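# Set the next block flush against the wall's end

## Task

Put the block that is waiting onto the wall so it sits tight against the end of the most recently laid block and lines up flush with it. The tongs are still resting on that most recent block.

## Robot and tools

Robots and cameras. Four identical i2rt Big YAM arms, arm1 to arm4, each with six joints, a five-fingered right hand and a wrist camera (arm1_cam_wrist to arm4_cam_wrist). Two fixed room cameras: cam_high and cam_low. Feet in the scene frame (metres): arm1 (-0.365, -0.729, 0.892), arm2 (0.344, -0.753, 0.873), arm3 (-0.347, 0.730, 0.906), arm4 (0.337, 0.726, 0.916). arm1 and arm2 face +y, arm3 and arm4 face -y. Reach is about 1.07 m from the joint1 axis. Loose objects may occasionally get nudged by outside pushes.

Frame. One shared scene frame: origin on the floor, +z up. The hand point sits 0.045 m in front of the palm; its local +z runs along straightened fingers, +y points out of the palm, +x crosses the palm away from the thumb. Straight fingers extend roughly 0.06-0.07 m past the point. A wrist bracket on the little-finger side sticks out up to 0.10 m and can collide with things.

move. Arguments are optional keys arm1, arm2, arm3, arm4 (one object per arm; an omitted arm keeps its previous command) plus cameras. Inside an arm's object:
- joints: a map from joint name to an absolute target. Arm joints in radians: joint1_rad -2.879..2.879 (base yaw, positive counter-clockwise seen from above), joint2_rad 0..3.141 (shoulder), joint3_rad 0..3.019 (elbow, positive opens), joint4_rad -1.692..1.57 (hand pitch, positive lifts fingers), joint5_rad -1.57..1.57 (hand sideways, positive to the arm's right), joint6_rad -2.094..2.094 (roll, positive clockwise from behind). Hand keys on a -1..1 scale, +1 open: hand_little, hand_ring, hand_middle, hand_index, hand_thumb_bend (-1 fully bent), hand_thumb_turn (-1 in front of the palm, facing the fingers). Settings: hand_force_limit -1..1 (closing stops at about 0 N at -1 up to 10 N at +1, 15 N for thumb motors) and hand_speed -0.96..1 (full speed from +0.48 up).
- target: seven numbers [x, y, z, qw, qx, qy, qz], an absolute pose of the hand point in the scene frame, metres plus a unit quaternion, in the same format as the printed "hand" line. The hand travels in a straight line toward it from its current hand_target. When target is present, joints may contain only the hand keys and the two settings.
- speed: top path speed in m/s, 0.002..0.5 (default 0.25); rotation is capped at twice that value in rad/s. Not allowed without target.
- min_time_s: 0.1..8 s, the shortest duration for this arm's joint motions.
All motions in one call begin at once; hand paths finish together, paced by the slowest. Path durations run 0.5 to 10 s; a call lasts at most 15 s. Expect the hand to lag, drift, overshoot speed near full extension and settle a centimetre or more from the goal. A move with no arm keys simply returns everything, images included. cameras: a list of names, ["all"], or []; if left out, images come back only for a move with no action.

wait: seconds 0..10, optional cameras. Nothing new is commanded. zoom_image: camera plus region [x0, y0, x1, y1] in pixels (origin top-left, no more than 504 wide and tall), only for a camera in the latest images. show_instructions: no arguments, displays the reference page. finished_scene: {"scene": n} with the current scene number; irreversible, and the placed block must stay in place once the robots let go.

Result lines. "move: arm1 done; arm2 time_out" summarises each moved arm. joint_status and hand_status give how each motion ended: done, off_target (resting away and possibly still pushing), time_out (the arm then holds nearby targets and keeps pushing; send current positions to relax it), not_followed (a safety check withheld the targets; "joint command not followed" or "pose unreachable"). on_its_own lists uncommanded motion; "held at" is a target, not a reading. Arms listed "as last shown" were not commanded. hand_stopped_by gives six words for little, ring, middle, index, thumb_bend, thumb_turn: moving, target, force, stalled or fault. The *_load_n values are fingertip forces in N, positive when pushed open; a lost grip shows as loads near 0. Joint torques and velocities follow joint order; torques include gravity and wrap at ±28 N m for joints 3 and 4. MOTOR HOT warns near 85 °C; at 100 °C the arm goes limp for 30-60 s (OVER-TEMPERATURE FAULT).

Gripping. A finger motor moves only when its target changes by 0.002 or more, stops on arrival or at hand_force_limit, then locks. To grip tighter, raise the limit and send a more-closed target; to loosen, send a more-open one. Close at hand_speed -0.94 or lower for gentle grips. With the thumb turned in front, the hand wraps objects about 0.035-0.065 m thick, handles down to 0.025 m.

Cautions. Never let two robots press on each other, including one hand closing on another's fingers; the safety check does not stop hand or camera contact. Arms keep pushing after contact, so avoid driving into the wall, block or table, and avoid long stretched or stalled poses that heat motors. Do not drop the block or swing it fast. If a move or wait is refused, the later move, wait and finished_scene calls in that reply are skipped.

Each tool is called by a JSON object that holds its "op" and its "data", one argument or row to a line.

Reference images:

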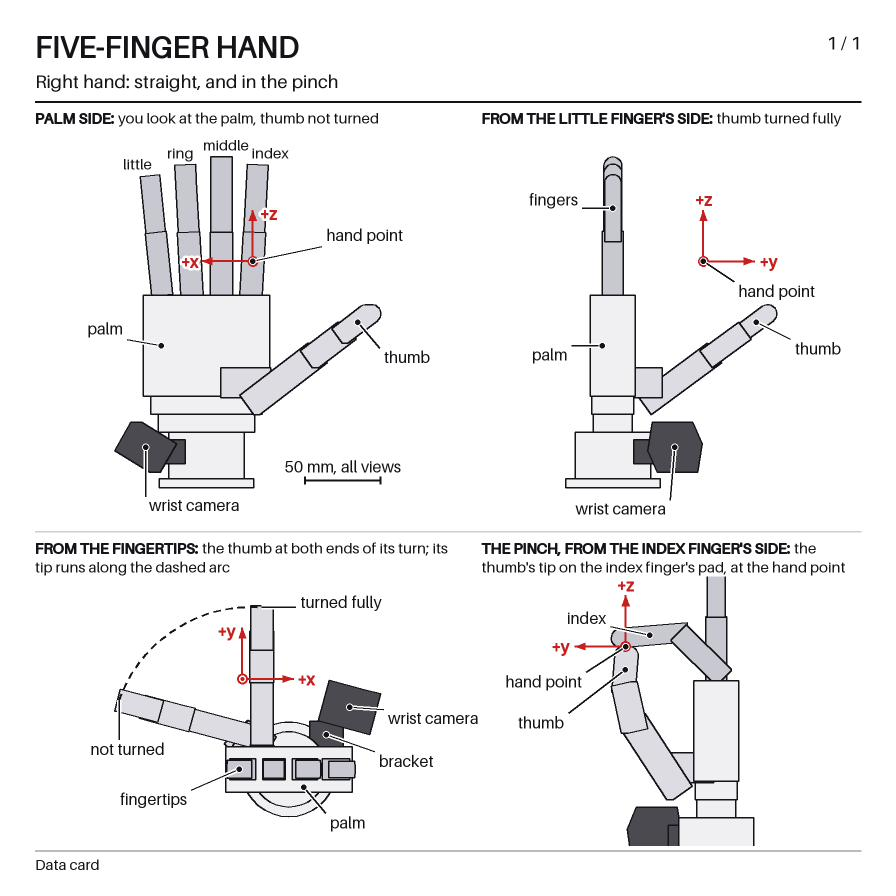

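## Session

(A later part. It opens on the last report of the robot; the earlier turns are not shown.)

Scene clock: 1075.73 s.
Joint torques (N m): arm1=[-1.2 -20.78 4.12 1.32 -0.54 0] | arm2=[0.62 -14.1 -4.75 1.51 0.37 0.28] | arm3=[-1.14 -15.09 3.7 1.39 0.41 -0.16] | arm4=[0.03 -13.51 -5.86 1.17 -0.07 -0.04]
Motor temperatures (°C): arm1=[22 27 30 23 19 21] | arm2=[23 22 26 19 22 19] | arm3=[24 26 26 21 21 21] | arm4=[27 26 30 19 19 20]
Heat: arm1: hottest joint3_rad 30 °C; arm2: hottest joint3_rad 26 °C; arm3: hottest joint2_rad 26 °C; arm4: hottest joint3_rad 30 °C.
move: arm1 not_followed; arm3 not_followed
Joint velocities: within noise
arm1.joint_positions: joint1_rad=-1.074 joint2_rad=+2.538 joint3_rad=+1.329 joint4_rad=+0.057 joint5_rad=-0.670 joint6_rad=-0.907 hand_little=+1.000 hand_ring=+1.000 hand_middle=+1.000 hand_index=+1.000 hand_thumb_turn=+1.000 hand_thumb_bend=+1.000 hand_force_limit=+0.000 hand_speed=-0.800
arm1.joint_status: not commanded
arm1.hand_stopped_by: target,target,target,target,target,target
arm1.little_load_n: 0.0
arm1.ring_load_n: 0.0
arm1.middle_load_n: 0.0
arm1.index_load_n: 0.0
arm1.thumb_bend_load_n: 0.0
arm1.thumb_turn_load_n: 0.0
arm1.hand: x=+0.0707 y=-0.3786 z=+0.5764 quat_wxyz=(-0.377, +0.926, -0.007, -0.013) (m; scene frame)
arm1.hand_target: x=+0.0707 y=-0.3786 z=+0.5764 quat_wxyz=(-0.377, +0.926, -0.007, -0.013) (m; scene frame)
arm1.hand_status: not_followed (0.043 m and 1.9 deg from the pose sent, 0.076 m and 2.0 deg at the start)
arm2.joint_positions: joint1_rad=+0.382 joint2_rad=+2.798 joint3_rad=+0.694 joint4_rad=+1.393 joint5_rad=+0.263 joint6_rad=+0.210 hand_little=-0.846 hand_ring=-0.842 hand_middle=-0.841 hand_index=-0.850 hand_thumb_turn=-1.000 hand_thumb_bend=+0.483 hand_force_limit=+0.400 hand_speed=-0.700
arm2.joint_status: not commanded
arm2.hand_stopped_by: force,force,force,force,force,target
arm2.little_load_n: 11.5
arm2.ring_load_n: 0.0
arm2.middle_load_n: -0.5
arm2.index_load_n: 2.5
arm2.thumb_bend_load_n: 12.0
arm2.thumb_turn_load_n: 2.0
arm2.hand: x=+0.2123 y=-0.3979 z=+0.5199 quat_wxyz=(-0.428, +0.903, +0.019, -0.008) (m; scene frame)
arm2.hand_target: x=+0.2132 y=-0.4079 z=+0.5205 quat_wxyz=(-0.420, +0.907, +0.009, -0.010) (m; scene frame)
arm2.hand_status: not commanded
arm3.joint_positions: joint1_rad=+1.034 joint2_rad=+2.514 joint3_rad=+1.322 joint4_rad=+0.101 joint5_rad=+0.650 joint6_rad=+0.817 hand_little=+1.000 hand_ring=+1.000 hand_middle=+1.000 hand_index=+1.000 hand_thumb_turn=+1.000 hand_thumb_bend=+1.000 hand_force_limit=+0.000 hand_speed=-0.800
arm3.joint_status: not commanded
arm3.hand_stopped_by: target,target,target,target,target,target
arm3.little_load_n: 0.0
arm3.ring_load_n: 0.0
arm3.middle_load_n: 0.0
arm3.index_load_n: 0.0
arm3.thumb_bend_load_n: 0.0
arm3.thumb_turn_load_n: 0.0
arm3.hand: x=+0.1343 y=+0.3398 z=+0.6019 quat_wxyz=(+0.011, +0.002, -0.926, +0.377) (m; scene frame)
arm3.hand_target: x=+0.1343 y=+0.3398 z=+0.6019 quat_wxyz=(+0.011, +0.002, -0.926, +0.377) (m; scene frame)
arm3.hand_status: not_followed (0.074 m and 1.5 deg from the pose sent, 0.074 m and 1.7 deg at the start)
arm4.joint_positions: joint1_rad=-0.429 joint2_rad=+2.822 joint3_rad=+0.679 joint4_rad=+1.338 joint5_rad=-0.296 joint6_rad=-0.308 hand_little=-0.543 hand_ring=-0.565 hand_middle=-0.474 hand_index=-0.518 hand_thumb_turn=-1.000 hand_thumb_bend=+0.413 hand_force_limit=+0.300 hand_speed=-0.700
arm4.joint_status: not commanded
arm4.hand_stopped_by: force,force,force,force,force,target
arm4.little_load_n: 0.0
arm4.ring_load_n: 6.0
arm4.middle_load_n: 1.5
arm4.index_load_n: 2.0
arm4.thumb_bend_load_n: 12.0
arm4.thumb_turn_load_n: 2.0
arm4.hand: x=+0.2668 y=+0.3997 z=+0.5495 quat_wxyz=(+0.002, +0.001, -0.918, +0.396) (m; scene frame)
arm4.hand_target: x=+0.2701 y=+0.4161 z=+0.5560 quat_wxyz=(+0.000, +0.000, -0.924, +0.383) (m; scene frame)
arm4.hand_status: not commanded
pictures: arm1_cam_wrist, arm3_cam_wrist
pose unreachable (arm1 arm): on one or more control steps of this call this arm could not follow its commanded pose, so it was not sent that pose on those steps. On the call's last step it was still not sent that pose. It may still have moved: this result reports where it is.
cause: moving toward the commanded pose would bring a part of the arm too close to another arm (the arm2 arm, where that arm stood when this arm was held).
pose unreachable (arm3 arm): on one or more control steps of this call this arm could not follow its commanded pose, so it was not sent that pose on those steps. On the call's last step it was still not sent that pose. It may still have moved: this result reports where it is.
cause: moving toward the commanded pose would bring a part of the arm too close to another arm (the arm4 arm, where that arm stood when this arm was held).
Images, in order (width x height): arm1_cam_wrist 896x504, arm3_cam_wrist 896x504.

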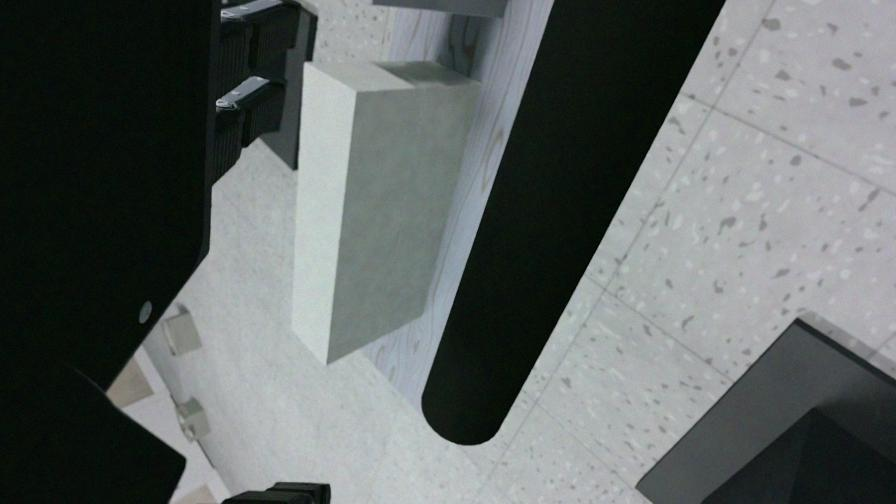

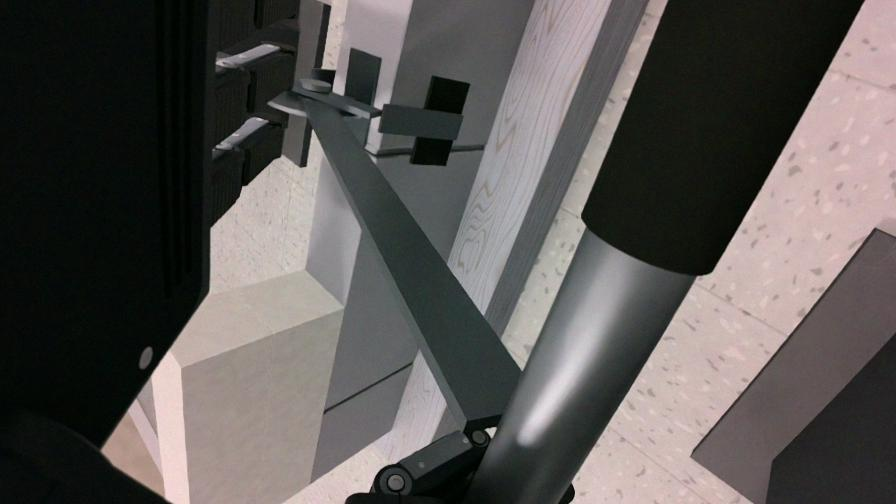

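{"op": "move", "data": {
  "arm2": {"joints": {"hand_thumb_bend": 1, "hand_speed": -0.5}},
  "arm4": {"joints": {"hand_thumb_bend": 1, "hand_speed": -0.5}}
}}

{"op": "move", "data": {
  "arm2": {"joints": {"hand_little": 1, "hand_ring": 1, "hand_middle": 1, "hand_index": 1, "hand_speed": -0.7}},
  "arm4": {"joints": {"hand_little": 1, "hand_ring": 1, "hand_middle": 1, "hand_index": 1, "hand_speed": -0.7}},
  "cameras": ["arm2_cam_wrist", "arm4_cam_wrist", "arm3_cam_wrist", "cam_high", "cam_low"]
}}

Scene clock: 1088.33 s.
Joint torques (N m): arm1=[-1.32 -20.19 4.03 1.28 -0.53 -0.03] | arm2=[0.85 -13.92 -4.68 1.5 0.37 0.28] | arm3=[-1.14 -15.15 3.7 1.39 0.41 -0.16] | arm4=[0.21 -13.45 -5.97 1.16 -0.07 -0.06]
Motor temperatures (°C): arm1=[22 27 29 23 19 21] | arm2=[23 22 26 19 22 19] | arm3=[24 27 25 21 21 21] | arm4=[27 26 30 19 19 20]
Heat: arm1: hottest joint3_rad 29 °C; arm2: hottest joint3_rad 26 °C; arm3: hottest joint2_rad 27 °C; arm4: hottest joint3_rad 30 °C.
move: arm2 done; arm4 done
Joint velocities: within noise
arm1, arm3: as last shown
arm1.thumb_turn_load_n: -0.5
arm2.joint_positions: joint1_rad=+0.382 joint2_rad=+2.798 joint3_rad=+0.694 joint4_rad=+1.393 joint5_rad=+0.263 joint6_rad=+0.210 hand_little=-0.846 hand_ring=-0.842 hand_middle=-0.841 hand_index=-0.850 hand_thumb_turn=-1.000 hand_thumb_bend=+1.000 hand_force_limit=+0.400 hand_speed=-0.500
arm2.joint_status: all done
arm2.hand_stopped_by: force,force,force,force,target,target
arm2.little_load_n: 11.0
arm2.ring_load_n: 0.0
arm2.middle_load_n: 0.0
arm2.index_load_n: 2.0
arm2.thumb_bend_load_n: 0.0
arm2.thumb_turn_load_n: 0.0
arm2.hand: x=+0.2123 y=-0.3979 z=+0.5199 quat_wxyz=(-0.428, +0.903, +0.019, -0.008) (m; scene frame)
arm2.hand_target: x=+0.2132 y=-0.4079 z=+0.5205 quat_wxyz=(-0.420, +0.907, +0.009, -0.010) (m; scene frame)
arm2.hand_status: not commanded
arm3.middle_load_n: -0.5
arm4.joint_positions: joint1_rad=-0.429 joint2_rad=+2.822 joint3_rad=+0.679 joint4_rad=+1.338 joint5_rad=-0.296 joint6_rad=-0.308 hand_little=-0.543 hand_ring=-0.565 hand_middle=-0.474 hand_index=-0.518 hand_thumb_turn=-1.000 hand_thumb_bend=+1.000 hand_force_limit=+0.300 hand_speed=-0.500
arm4.joint_status: all done
arm4.hand_stopped_by: force,force,force,force,target,target
arm4.little_load_n: 0.0
arm4.ring_load_n: 6.0
arm4.middle_load_n: 0.0
arm4.index_load_n: 1.5
arm4.thumb_bend_load_n: 0.0
arm4.thumb_turn_load_n: 0.0
arm4.hand: x=+0.2668 y=+0.3997 z=+0.5495 quat_wxyz=(+0.002, +0.001, -0.918, +0.396) (m; scene frame)
arm4.hand_target: x=+0.2701 y=+0.4161 z=+0.5560 quat_wxyz=(+0.000, +0.000, -0.924, +0.383) (m; scene frame)
arm4.hand_status: not commanded
pictures: none

Scene clock: 1091.03 s.
Joint torques (N m): arm1=[-1.32 -20.66 4.21 1.42 -0.55 -0.04] | arm2=[0.97 -13.92 -4.72 1.59 0.22 0.16] | arm3=[-1.14 -15.09 3.71 1.39 0.41 -0.16] | arm4=[0.09 -12.86 -5.05 1.25 -0.11 -0.05]
Motor temperatures (°C): arm1=[22 27 29 23 19 21] | arm2=[23 22 26 19 22 19] | arm3=[24 27 25 21 21 21] | arm4=[27 26 30 19 19 20]
Heat: arm1: hottest joint3_rad 29 °C; arm2: hottest joint3_rad 26 °C; arm3: hottest joint2_rad 27 °C; arm4: hottest joint3_rad 30 °C.
move: arm2 done; arm4 done
Joint velocities: within noise
arm1, arm3: as last shown
arm1.index_load_n: -0.5
arm1.thumb_turn_load_n: 0.0
arm2.joint_positions: joint1_rad=+0.382 joint2_rad=+2.798 joint3_rad=+0.694 joint4_rad=+1.393 joint5_rad=+0.267 joint6_rad=+0.223 hand_little=+1.000 hand_ring=+1.000 hand_middle=+1.000 hand_index=+1.000 hand_thumb_turn=-1.000 hand_thumb_bend=+1.000 hand_force_limit=+0.400 hand_speed=-0.700
arm2.joint_status: all done
arm2.hand_stopped_by: target,target,target,target,target,target
arm2.little_load_n: 0.0
arm2.ring_load_n: 0.0
arm2.middle_load_n: 0.0
arm2.index_load_n: 0.0
arm2.thumb_bend_load_n: 0.0
arm2.thumb_turn_load_n: 0.0
arm2.hand: x=+0.2121 y=-0.3972 z=+0.5204 quat_wxyz=(-0.429, +0.903, +0.012, -0.009) (m; scene frame)
arm2.hand_target: x=+0.2132 y=-0.4080 z=+0.5205 quat_wxyz=(-0.420, +0.907, +0.009, -0.010) (m; scene frame)
arm2.hand_status: not commanded
arm3.middle_load_n: 0.0
arm4.joint_positions: joint1_rad=-0.429 joint2_rad=+2.822 joint3_rad=+0.667 joint4_rad=+1.338 joint5_rad=-0.296 joint6_rad=-0.308 hand_little=+1.000 hand_ring=+1.000 hand_middle=+1.000 hand_index=+1.000 hand_thumb_turn=-1.000 hand_thumb_bend=+1.000 hand_force_limit=+0.300 hand_speed=-0.700
arm4.joint_status: all done
arm4.hand_stopped_by: target,target,target,target,target,target
arm4.little_load_n: 0.0
arm4.ring_load_n: 0.0
arm4.middle_load_n: 0.0
arm4.index_load_n: 0.0
arm4.thumb_bend_load_n: 0.0
arm4.thumb_turn_load_n: 0.0
arm4.hand: x=+0.2694 y=+0.4059 z=+0.5505 quat_wxyz=(+0.000, +0.000, -0.920, +0.391) (m; scene frame)
arm4.hand_target: x=+0.2701 y=+0.4161 z=+0.5559 quat_wxyz=(+0.000, +0.000, -0.924, +0.383) (m; scene frame)
arm4.hand_status: not commanded
pictures: arm2_cam_wrist, arm3_cam_wrist, arm4_cam_wrist, cam_high, cam_low
Images, in order (width x height): arm2_cam_wrist 896x504, arm3_cam_wrist 896x504, arm4_cam_wrist 896x504, cam_high 896x504, cam_low 896x504.

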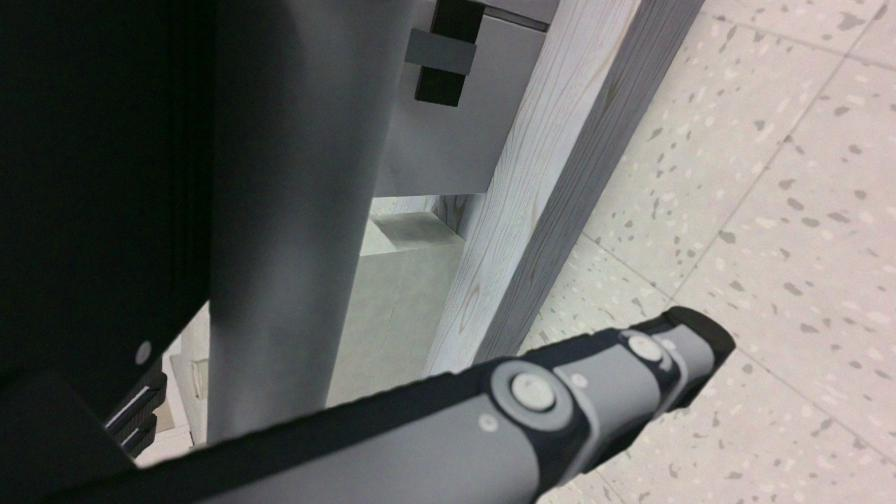

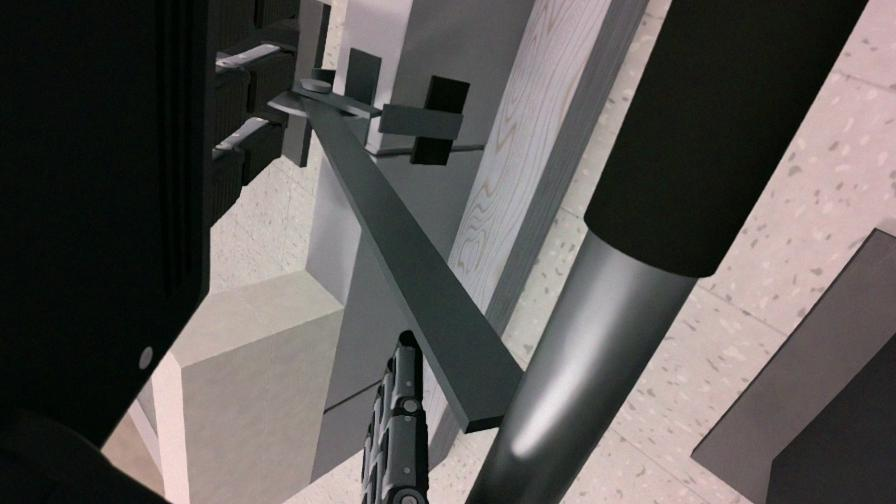

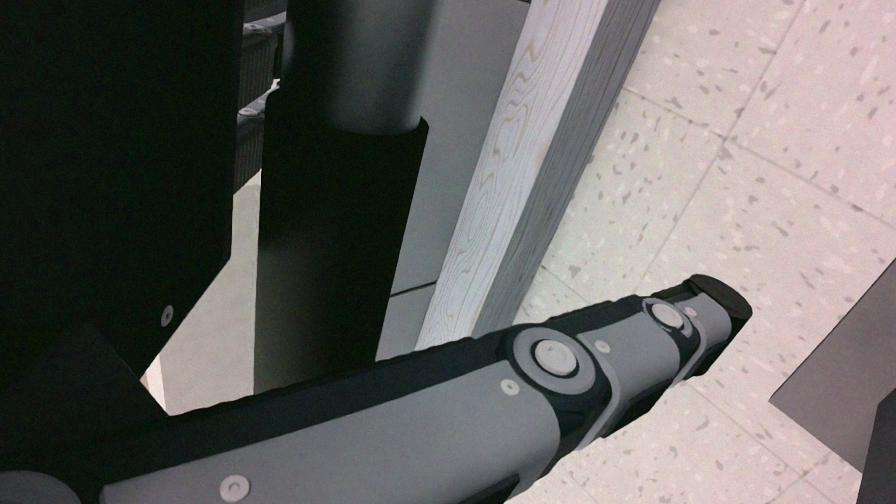

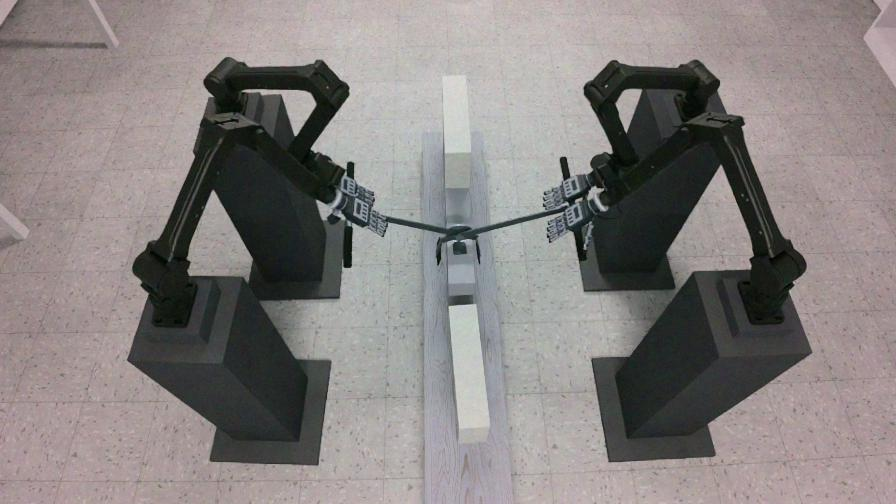

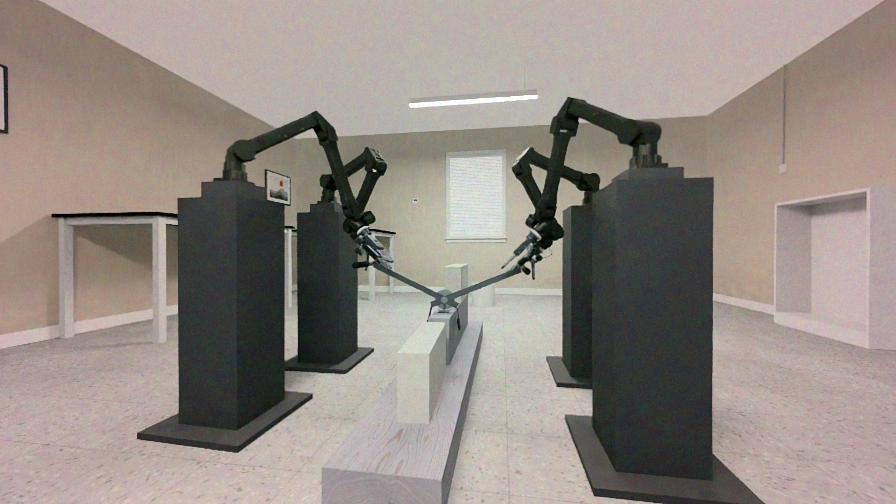

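{"op": "move", "data": {
  "arm2": {"target": [0.290, -0.395, 0.535, 0.3827, -0.9239, 0, 0], "speed": 0.05},
  "arm4": {"target": [0.347, 0.403, 0.562, 0, 0, 0.9239, -0.3827], "speed": 0.05},
  "cameras": ["arm2_cam_wrist", "arm3_cam_wrist", "arm4_cam_wrist", "cam_high"]
}}

Scene clock: 1104.70 s.
Joint torques (N m): arm1=[-1.44 -20.42 4.14 1.35 -0.51 -0.05] | arm2=[-0.44 -15.74 -4.96 1.2 -0.03 -0.07] | arm3=[-1.2 -15.09 3.7 1.39 0.41 -0.16] | arm4=[1.55 -12.98 -5.22 1.96 0.14 0.21]
Motor temperatures (°C): arm1=[22 28 28 23 19 21] | arm2=[23 22 26 19 22 19] | arm3=[24 28 25 21 21 21] | arm4=[27 26 30 19 19 20]
Heat: arm1: hottest joint2_rad 28 °C; arm2: hottest joint3_rad 26 °C; arm3: hottest joint2_rad 28 °C; arm4: hottest joint3_rad 30 °C.
move: arm2 done; arm4 off_target
Joint velocities: within noise
arm1, arm3: as last shown
arm1.index_load_n: 0.0
arm1.thumb_bend_load_n: -0.5
arm1.thumb_turn_load_n: -0.5
arm2.joint_positions: joint1_rad=+0.106 joint2_rad=+2.718 joint3_rad=+0.659 joint4_rad=+1.289 joint5_rad=+0.070 joint6_rad=+0.069 hand_little=+1.000 hand_ring=+1.000 hand_middle=+1.000 hand_index=+1.000 hand_thumb_turn=-1.000 hand_thumb_bend=+1.000 hand_force_limit=+0.400 hand_speed=-0.700
arm2.joint_status: not commanded
arm2.hand_stopped_by: target,target,target,target,target,target
arm2.little_load_n: 0.0
arm2.ring_load_n: 0.0
arm2.middle_load_n: 0.0
arm2.index_load_n: 0.0
arm2.thumb_bend_load_n: 0.0
arm2.thumb_turn_load_n: 0.0
arm2.hand: x=+0.2849 y=-0.3887 z=+0.5292 quat_wxyz=(-0.389, +0.921, -0.001, -0.004) (m; scene frame)
arm2.hand_target: x=+0.2899 y=-0.3951 z=+0.5347 quat_wxyz=(-0.383, +0.924, +0.000, +0.000) (m; scene frame)
arm2.hand_status: done (0.010 m and 0.9 deg from the pose sent, 0.079 m and 6.0 deg at the start)
arm3.middle_load_n: -0.5
arm4.joint_positions: joint1_rad=-0.114 joint2_rad=+2.822 joint3_rad=+0.645 joint4_rad=+1.394 joint5_rad=-0.067 joint6_rad=-0.089 hand_little=+1.000 hand_ring=+1.000 hand_middle=+1.000 hand_index=+1.000 hand_thumb_turn=-1.000 hand_thumb_bend=+1.000 hand_force_limit=+0.300 hand_speed=-0.700
arm4.joint_status: not commanded
arm4.hand_stopped_by: target,target,target,target,target,target
arm4.little_load_n: 0.0
arm4.ring_load_n: 0.0
arm4.middle_load_n: 0.0
arm4.index_load_n: 0.0
arm4.thumb_bend_load_n: 0.0
arm4.thumb_turn_load_n: 0.0
arm4.hand: x=+0.3418 y=+0.3925 z=+0.5562 quat_wxyz=(+0.004, +0.003, -0.922, +0.387) (m; scene frame)
arm4.hand_target: x=+0.3468 y=+0.4027 z=+0.5618 quat_wxyz=(+0.000, +0.000, -0.924, +0.383) (m; scene frame)
arm4.hand_status: off_target (0.013 m and 0.8 deg from the pose sent, 0.079 m and 1.0 deg at the start)
pictures: arm2_cam_wrist, arm3_cam_wrist, arm4_cam_wrist, cam_high
Images, in order (width x height): arm2_cam_wrist 896x504, arm3_cam_wrist 896x504, arm4_cam_wrist 896x504, cam_high 896x504.

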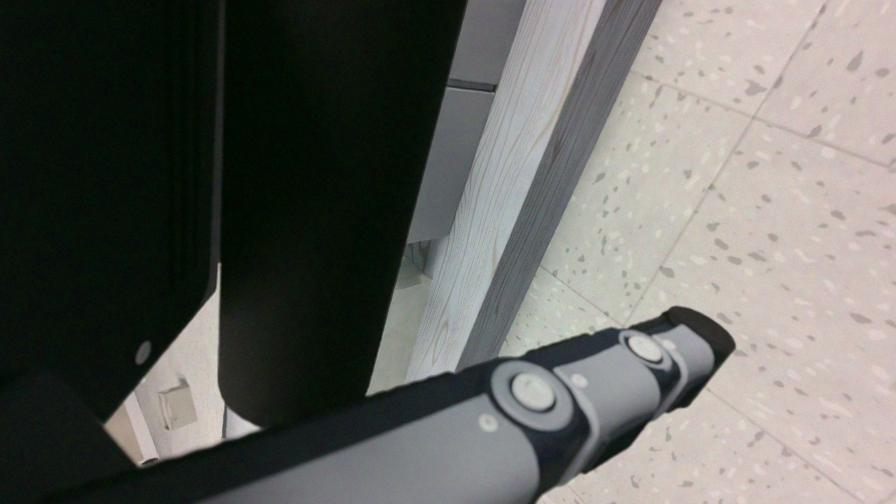

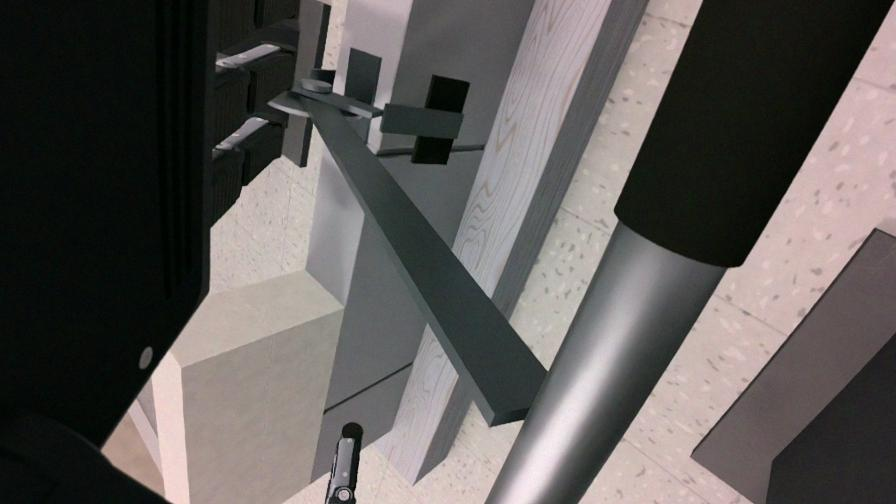

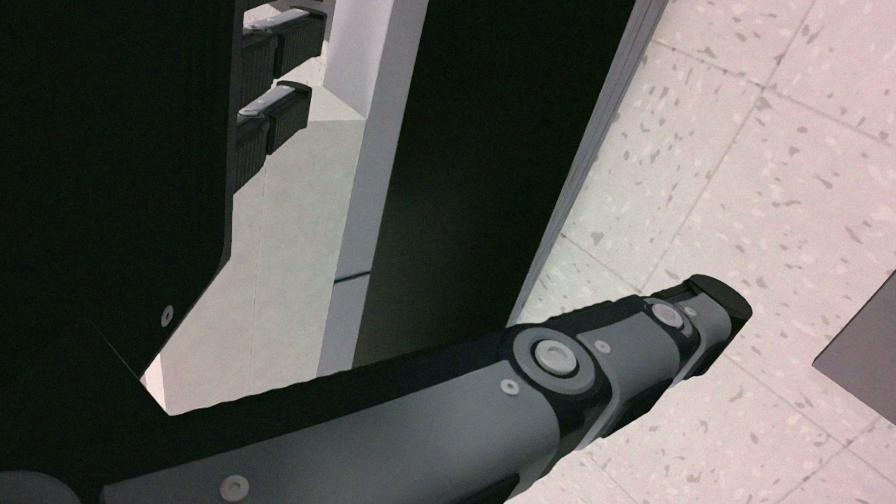

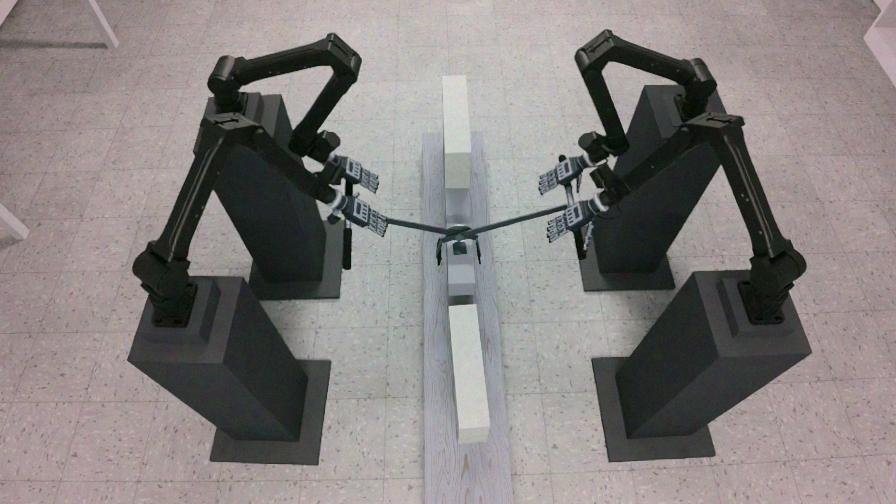

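{"op": "move", "data": {
  "arm4": {"target": [0.347, 0.422, 0.563, 0, 0, 0.9239, -0.3827], "speed": 0.05},
  "arm2": {"target": [0.290, -0.392, 0.542, 0.3827, -0.9239, 0, 0], "speed": 0.05},
  "cameras": ["arm2_cam_wrist", "arm4_cam_wrist"]
}}

Scene clock: 1129.90 s.
Joint torques (N m): arm1=[-0.79 -20.19 4.16 1.36 -0.53 -0.03] | arm2=[-0.73 -16.03 -4.71 1.18 -0.03 -0.08] | arm3=[-1.14 -15.15 3.71 1.39 0.41 -0.16] | arm4=[0.67 -10.46 -5.53 2.03 -0.03 0.13]
Motor temperatures (°C): arm1=[22 28 28 23 19 21] | arm2=[23 22 26 19 22 19] | arm3=[24 29 24 21 21 21] | arm4=[26 26 30 19 19 20]
Heat: arm1: hottest joint2_rad 28 °C; arm2: hottest joint3_rad 26 °C; arm3: hottest joint2_rad 29 °C; arm4: hottest joint3_rad 30 °C.
move: arm2 done; arm4 off_target
Joint velocities: within noise
arm1, arm3: as last shown
arm1.thumb_bend_load_n: 0.0
arm2.joint_positions: joint1_rad=+0.106 joint2_rad=+2.691 joint3_rad=+0.649 joint4_rad=+1.272 joint5_rad=+0.069 joint6_rad=+0.069 hand_little=+1.000 hand_ring=+1.000 hand_middle=+1.000 hand_index=+1.000 hand_thumb_turn=-1.000 hand_thumb_bend=+1.000 hand_force_limit=+0.400 hand_speed=-0.700
arm2.joint_status: not commanded
arm2.hand_stopped_by: target,target,target,target,target,target
arm2.little_load_n: 0.0
arm2.ring_load_n: 0.0
arm2.middle_load_n: 0.0
arm2.index_load_n: 0.0
arm2.thumb_bend_load_n: 0.0
arm2.thumb_turn_load_n: 0.0
arm2.hand: x=+0.2847 y=-0.3858 z=+0.5363 quat_wxyz=(-0.389, +0.921, +0.000, -0.004) (m; scene frame)
arm2.hand_target: x=+0.2899 y=-0.3920 z=+0.5417 quat_wxyz=(-0.383, +0.924, +0.000, +0.000) (m; scene frame)
arm2.hand_status: done (0.010 m and 0.9 deg from the pose sent, 0.014 m and 0.9 deg at the start)
arm3.middle_load_n: 0.0
arm4.joint_positions: joint1_rad=-0.114 joint2_rad=+2.839 joint3_rad=+0.616 joint4_rad=+1.461 joint5_rad=-0.067 joint6_rad=-0.089 hand_little=+1.000 hand_ring=+1.000 hand_middle=+1.000 hand_index=+1.000 hand_thumb_turn=-1.000 hand_thumb_bend=+1.000 hand_force_limit=+0.300 hand_speed=-0.700
arm4.joint_status: not commanded
arm4.hand_stopped_by: target,target,target,target,target,target
arm4.little_load_n: 0.0
arm4.ring_load_n: 0.0
arm4.middle_load_n: 0.0
arm4.index_load_n: 0.0
arm4.thumb_bend_load_n: 0.0
arm4.thumb_turn_load_n: 0.0
arm4.hand: x=+0.3428 y=+0.4016 z=+0.5630 quat_wxyz=(+0.005, +0.004, -0.918, +0.396) (m; scene frame)
arm4.hand_target: x=+0.3468 y=+0.4218 z=+0.5631 quat_wxyz=(+0.000, +0.000, -0.924, +0.382) (m; scene frame)
arm4.hand_status: off_target (0.021 m and 1.8 deg from the pose sent, 0.031 m and 0.8 deg at the start)
pictures: arm2_cam_wrist, arm4_cam_wrist
Images, in order (width x height): arm2_cam_wrist 896x504, arm4_cam_wrist 896x504.

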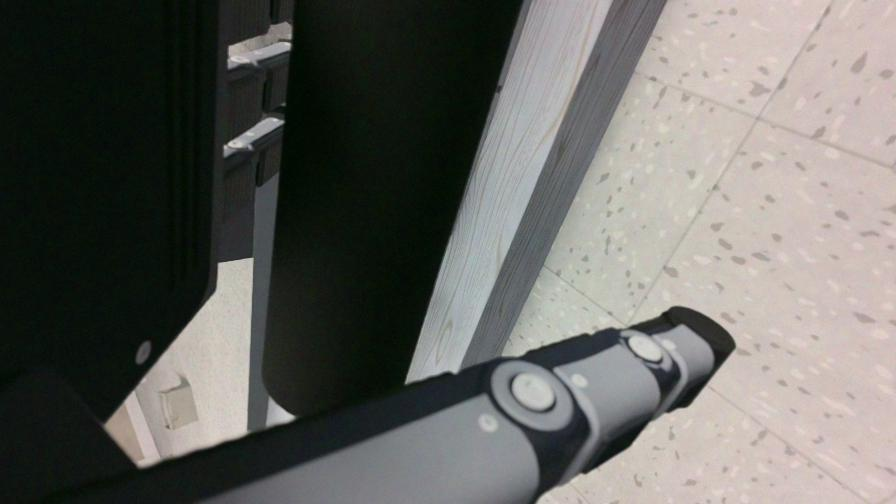

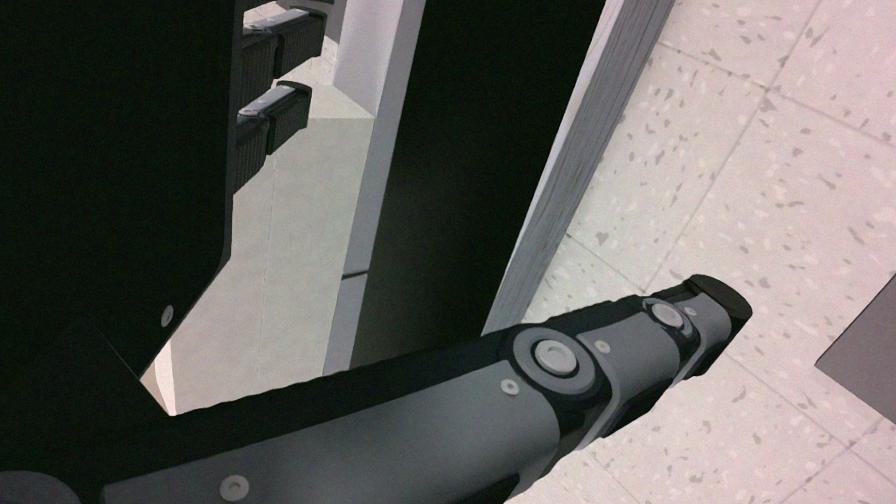

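{"op": "move", "data": {
  "arm4": {"joints": {"hand_little": -1, "hand_ring": -1, "hand_middle": -1, "hand_index": -1, "hand_speed": -0.75, "hand_force_limit": 0.2}},
  "arm2": {"joints": {"hand_little": -1, "hand_ring": -1, "hand_middle": -1, "hand_index": -1, "hand_speed": -0.75, "hand_force_limit": 0.2}},
  "cameras": ["arm2_cam_wrist", "arm4_cam_wrist"]
}}

{"op": "move", "data": {
  "arm4": {"joints": {"hand_thumb_bend": -1, "hand_speed": -0.7, "hand_force_limit": 0.3}},
  "arm2": {"joints": {"hand_thumb_bend": -1, "hand_speed": -0.7, "hand_force_limit": 0.3}},
  "cameras": ["arm1_cam_wrist", "arm2_cam_wrist", "arm3_cam_wrist", "arm4_cam_wrist", "cam_low"]
}}

Scene clock: 1143.30 s.
Joint torques (N m): arm1=[-1.14 -20.54 4.08 1.39 -0.55 -0.02] | arm2=[-0.79 -15.44 -4.75 1.21 0.41 -0.07] | arm3=[-1.14 -15.09 3.7 1.37 0.41 -0.16] | arm4=[1.55 -10.23 -5.67 1.42 -0.45 0.15]
Motor temperatures (°C): arm1=[21 29 27 22 19 21] | arm2=[23 22 26 19 22 19] | arm3=[24 29 24 21 21 21] | arm4=[26 25 29 19 19 20]
Heat: arm1: hottest joint2_rad 29 °C; arm2: hottest joint3_rad 26 °C; arm3: hottest joint2_rad 29 °C; arm4: hottest joint3_rad 29 °C.
move: arm2 off_target; arm4 off_target
Joint velocities: within noise
arm1, arm3: as last shown
arm1.thumb_turn_load_n: 0.0
arm2.joint_positions: joint1_rad=+0.106 joint2_rad=+2.687 joint3_rad=+0.649 joint4_rad=+1.270 joint5_rad=+0.057 joint6_rad=+0.069 hand_little=-0.636 hand_ring=-0.590 hand_middle=-0.566 hand_index=-0.542 hand_thumb_turn=-1.000 hand_thumb_bend=+1.000 hand_force_limit=+0.200 hand_speed=-0.750
arm2.joint_status: hand_little off_target (ended at -0.636, target -1.000); hand_ring off_target (ended at -0.590, target -1.000); hand_middle off_target (ended at -0.566, target -1.000); hand_index off_target (ended at -0.542, target -1.000); the others done
arm2.hand_stopped_by: force,force,force,force,target,target
arm2.little_load_n: 4.0
arm2.ring_load_n: 0.0
arm2.middle_load_n: 0.0
arm2.index_load_n: 0.0
arm2.thumb_bend_load_n: 0.0
arm2.thumb_turn_load_n: 0.0
arm2.hand: x=+0.2820 y=-0.3843 z=+0.5378 quat_wxyz=(-0.390, +0.921, +0.002, -0.009) (m; scene frame)
arm2.hand_target: x=+0.2899 y=-0.3921 z=+0.5417 quat_wxyz=(-0.383, +0.924, +0.000, +0.000) (m; scene frame)
arm2.hand_status: not commanded
arm3.little_load_n: -0.5
arm3.thumb_bend_load_n: -0.5
arm4.joint_positions: joint1_rad=-0.114 joint2_rad=+2.840 joint3_rad=+0.619 joint4_rad=+1.479 joint5_rad=-0.056 joint6_rad=-0.089 hand_little=-0.197 hand_ring=-0.220 hand_middle=-0.266 hand_index=-0.311 hand_thumb_turn=-1.000 hand_thumb_bend=+1.000 hand_force_limit=+0.200 hand_speed=-0.750
arm4.joint_status: hand_little off_target (ended at -0.197, target -1.000); hand_ring off_target (ended at -0.220, target -1.000); hand_middle off_target (ended at -0.266, target -1.000); hand_index off_target (ended at -0.311, target -1.000); the others done
arm4.hand_stopped_by: force,force,force,force,target,target
arm4.little_load_n: 0.0
arm4.ring_load_n: 0.0
arm4.middle_load_n: 0.0
arm4.index_load_n: 7.5
arm4.thumb_bend_load_n: 0.0
arm4.thumb_turn_load_n: 0.0
arm4.hand: x=+0.3401 y=+0.3963 z=+0.5649 quat_wxyz=(+0.011, +0.002, -0.914, +0.404) (m; scene frame)
arm4.hand_target: x=+0.3469 y=+0.4215 z=+0.5631 quat_wxyz=(+0.000, +0.000, -0.924, +0.382) (m; scene frame)
arm4.hand_status: not commanded
pictures: arm2_cam_wrist, arm4_cam_wrist
Images, in order (width x height): arm2_cam_wrist 896x504, arm4_cam_wrist 896x504.

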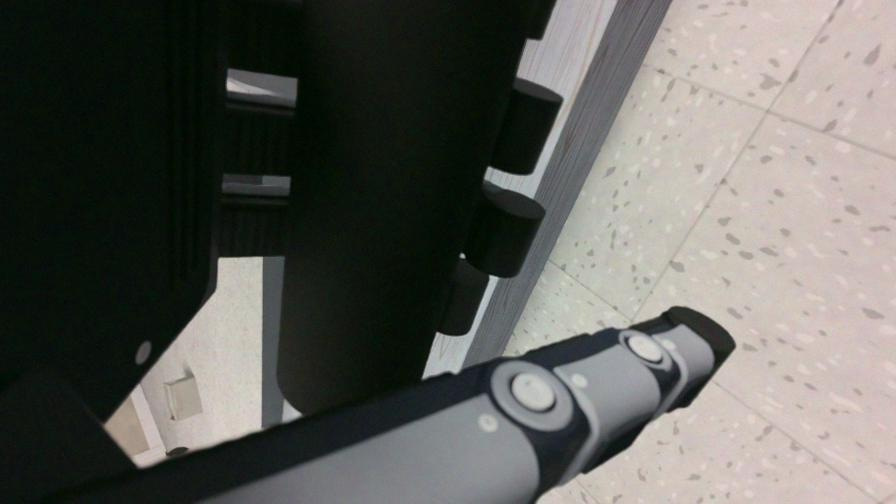

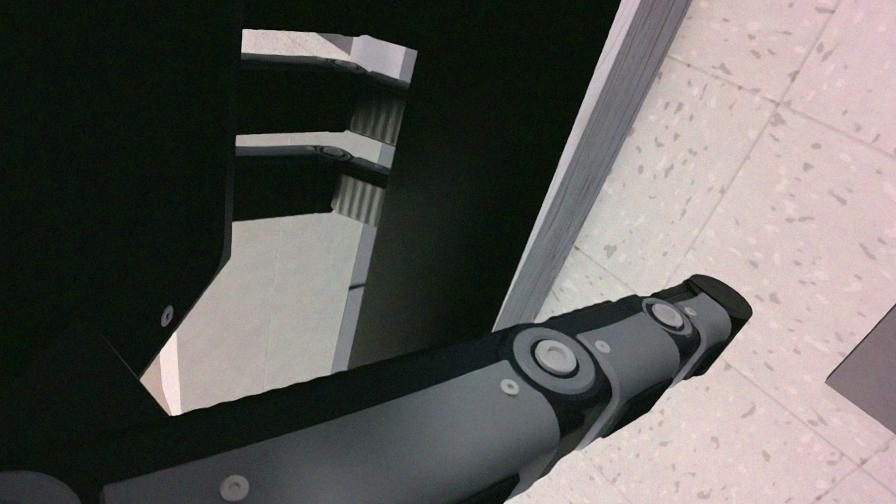

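Scene clock: 1148.23 s.
Joint torques (N m): arm1=[-1.08 -20.66 4.07 1.35 -0.54 0] | arm2=[-0.79 -15.44 -4.75 1.21 0.41 -0.08] | arm3=[-1.14 -15.09 3.71 1.39 0.41 -0.16] | arm4=[1.26 -10.64 -5.71 1.48 -0.41 0.16]
Motor temperatures (°C): arm1=[21 29 27 22 19 21] | arm2=[23 22 26 19 22 19] | arm3=[24 29 24 21 21 21] | arm4=[26 25 29 19 19 20]
Heat: arm1: hottest joint2_rad 29 °C; arm2: hottest joint3_rad 26 °C; arm3: hottest joint2_rad 29 °C; arm4: hottest joint3_rad 29 °C.
move: arm2 off_target; arm4 off_target
Joint velocities: within noise
arm1, arm3: as last shown
arm1.index_load_n: -0.5
arm2.joint_positions: joint1_rad=+0.106 joint2_rad=+2.687 joint3_rad=+0.649 joint4_rad=+1.269 joint5_rad=+0.057 joint6_rad=+0.069 hand_little=-0.636 hand_ring=-0.590 hand_middle=-0.566 hand_index=-0.542 hand_thumb_turn=-1.000 hand_thumb_bend=+0.440 hand_force_limit=+0.300 hand_speed=-0.700
arm2.joint_status: hand_thumb_bend off_target (ended at +0.440, target -1.000); the others done
arm2.hand_stopped_by: force,force,force,force,force,target
arm2.little_load_n: 4.0
arm2.ring_load_n: 0.0
arm2.middle_load_n: 1.0
arm2.index_load_n: 0.0
arm2.thumb_bend_load_n: 11.0
arm2.thumb_turn_load_n: 1.5
arm2.hand: x=+0.2821 y=-0.3845 z=+0.5377 quat_wxyz=(-0.390, +0.921, +0.002, -0.009) (m; scene frame)
arm2.hand_target: x=+0.2899 y=-0.3922 z=+0.5417 quat_wxyz=(-0.383, +0.924, +0.000, +0.000) (m; scene frame)
arm2.hand_status: not commanded
arm3.little_load_n: 0.0
arm3.thumb_bend_load_n: 0.0
arm4.joint_positions: joint1_rad=-0.114 joint2_rad=+2.845 joint3_rad=+0.619 joint4_rad=+1.479 joint5_rad=-0.056 joint6_rad=-0.089 hand_little=-0.197 hand_ring=-0.220 hand_middle=-0.266 hand_index=-0.310 hand_thumb_turn=-1.000 hand_thumb_bend=+0.338 hand_force_limit=+0.300 hand_speed=-0.700
arm4.joint_status: hand_thumb_bend off_target (ended at +0.338, target -1.000); the others done
arm4.hand_stopped_by: force,force,force,force,force,target
arm4.little_load_n: 0.0
arm4.ring_load_n: 0.0
arm4.middle_load_n: 1.0
arm4.index_load_n: 12.5
arm4.thumb_bend_load_n: 9.0
arm4.thumb_turn_load_n: -1.0
arm4.hand: x=+0.3404 y=+0.3985 z=+0.5635 quat_wxyz=(+0.011, +0.002, -0.915, +0.402) (m; scene frame)
arm4.hand_target: x=+0.3469 y=+0.4214 z=+0.5632 quat_wxyz=(+0.000, +0.000, -0.924, +0.383) (m; scene frame)
arm4.hand_status: not commanded
pictures: arm1_cam_wrist, arm2_cam_wrist, arm3_cam_wrist, arm4_cam_wrist, cam_low
Images, in order (width x height): arm1_cam_wrist 896x504, arm2_cam_wrist 896x504, arm3_cam_wrist 896x504, arm4_cam_wrist 896x504, cam_low 896x504.

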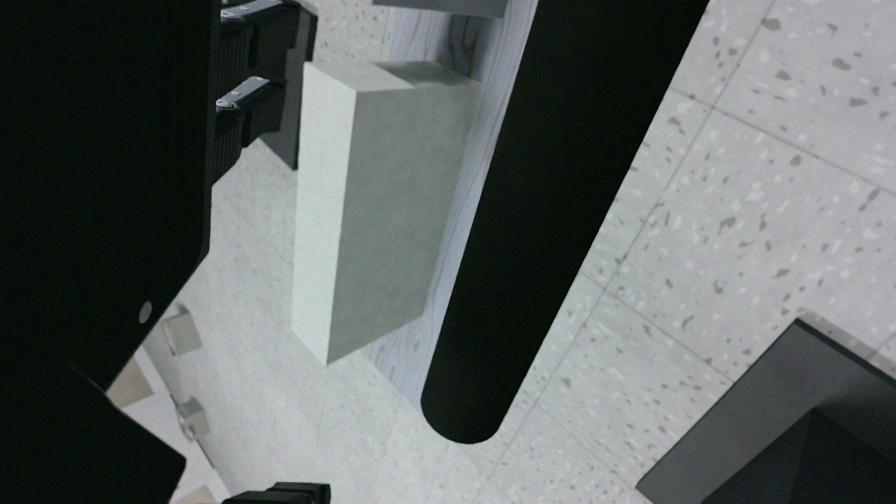

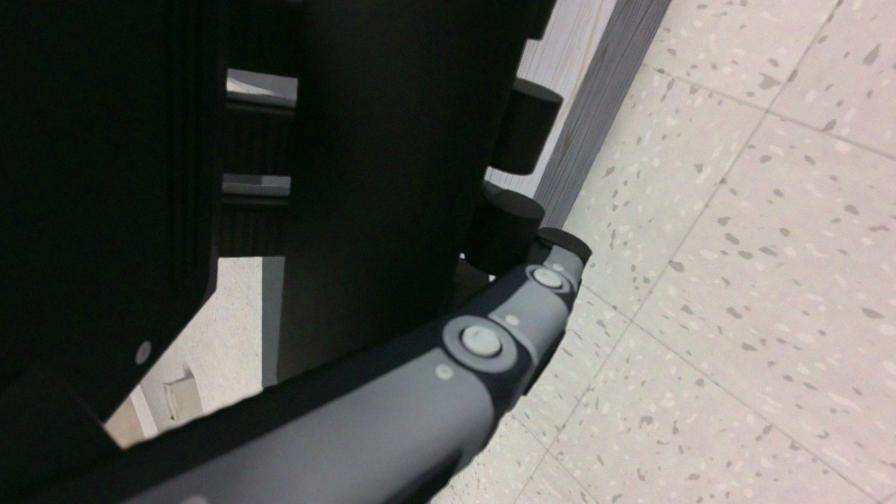

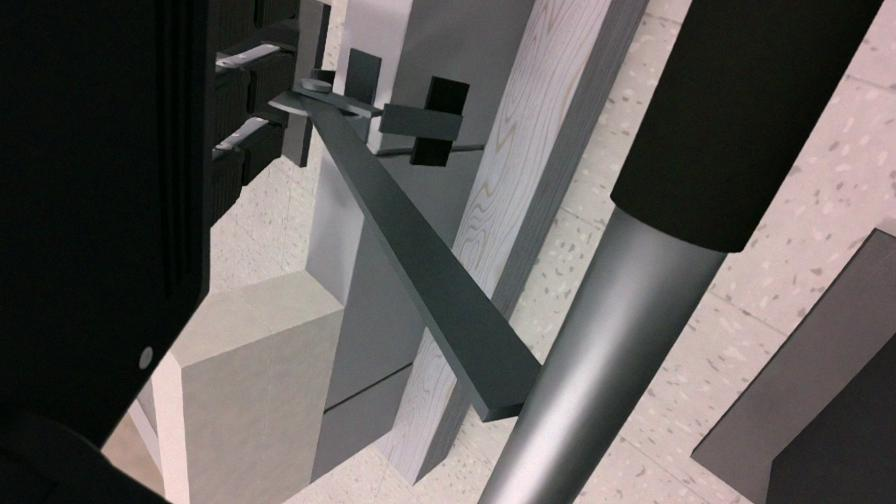

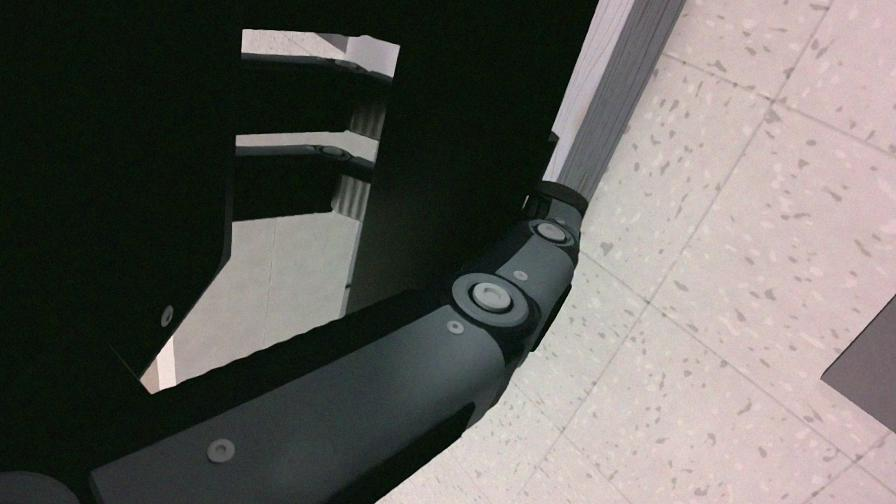

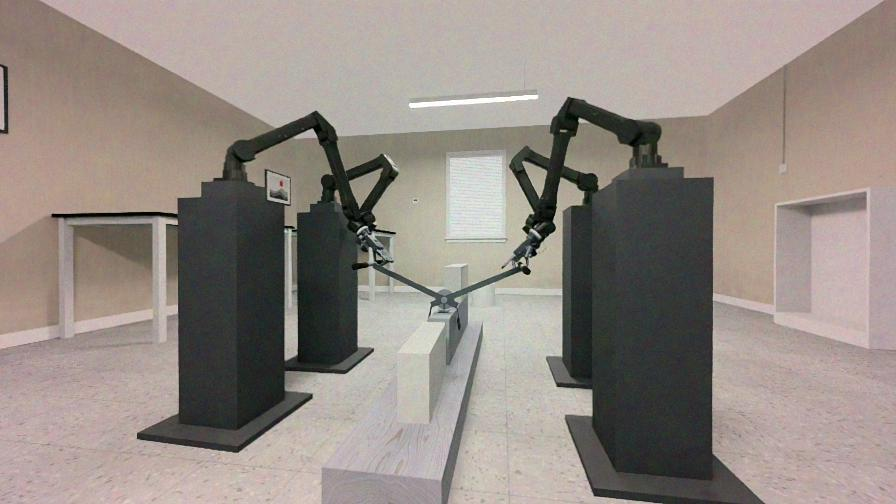

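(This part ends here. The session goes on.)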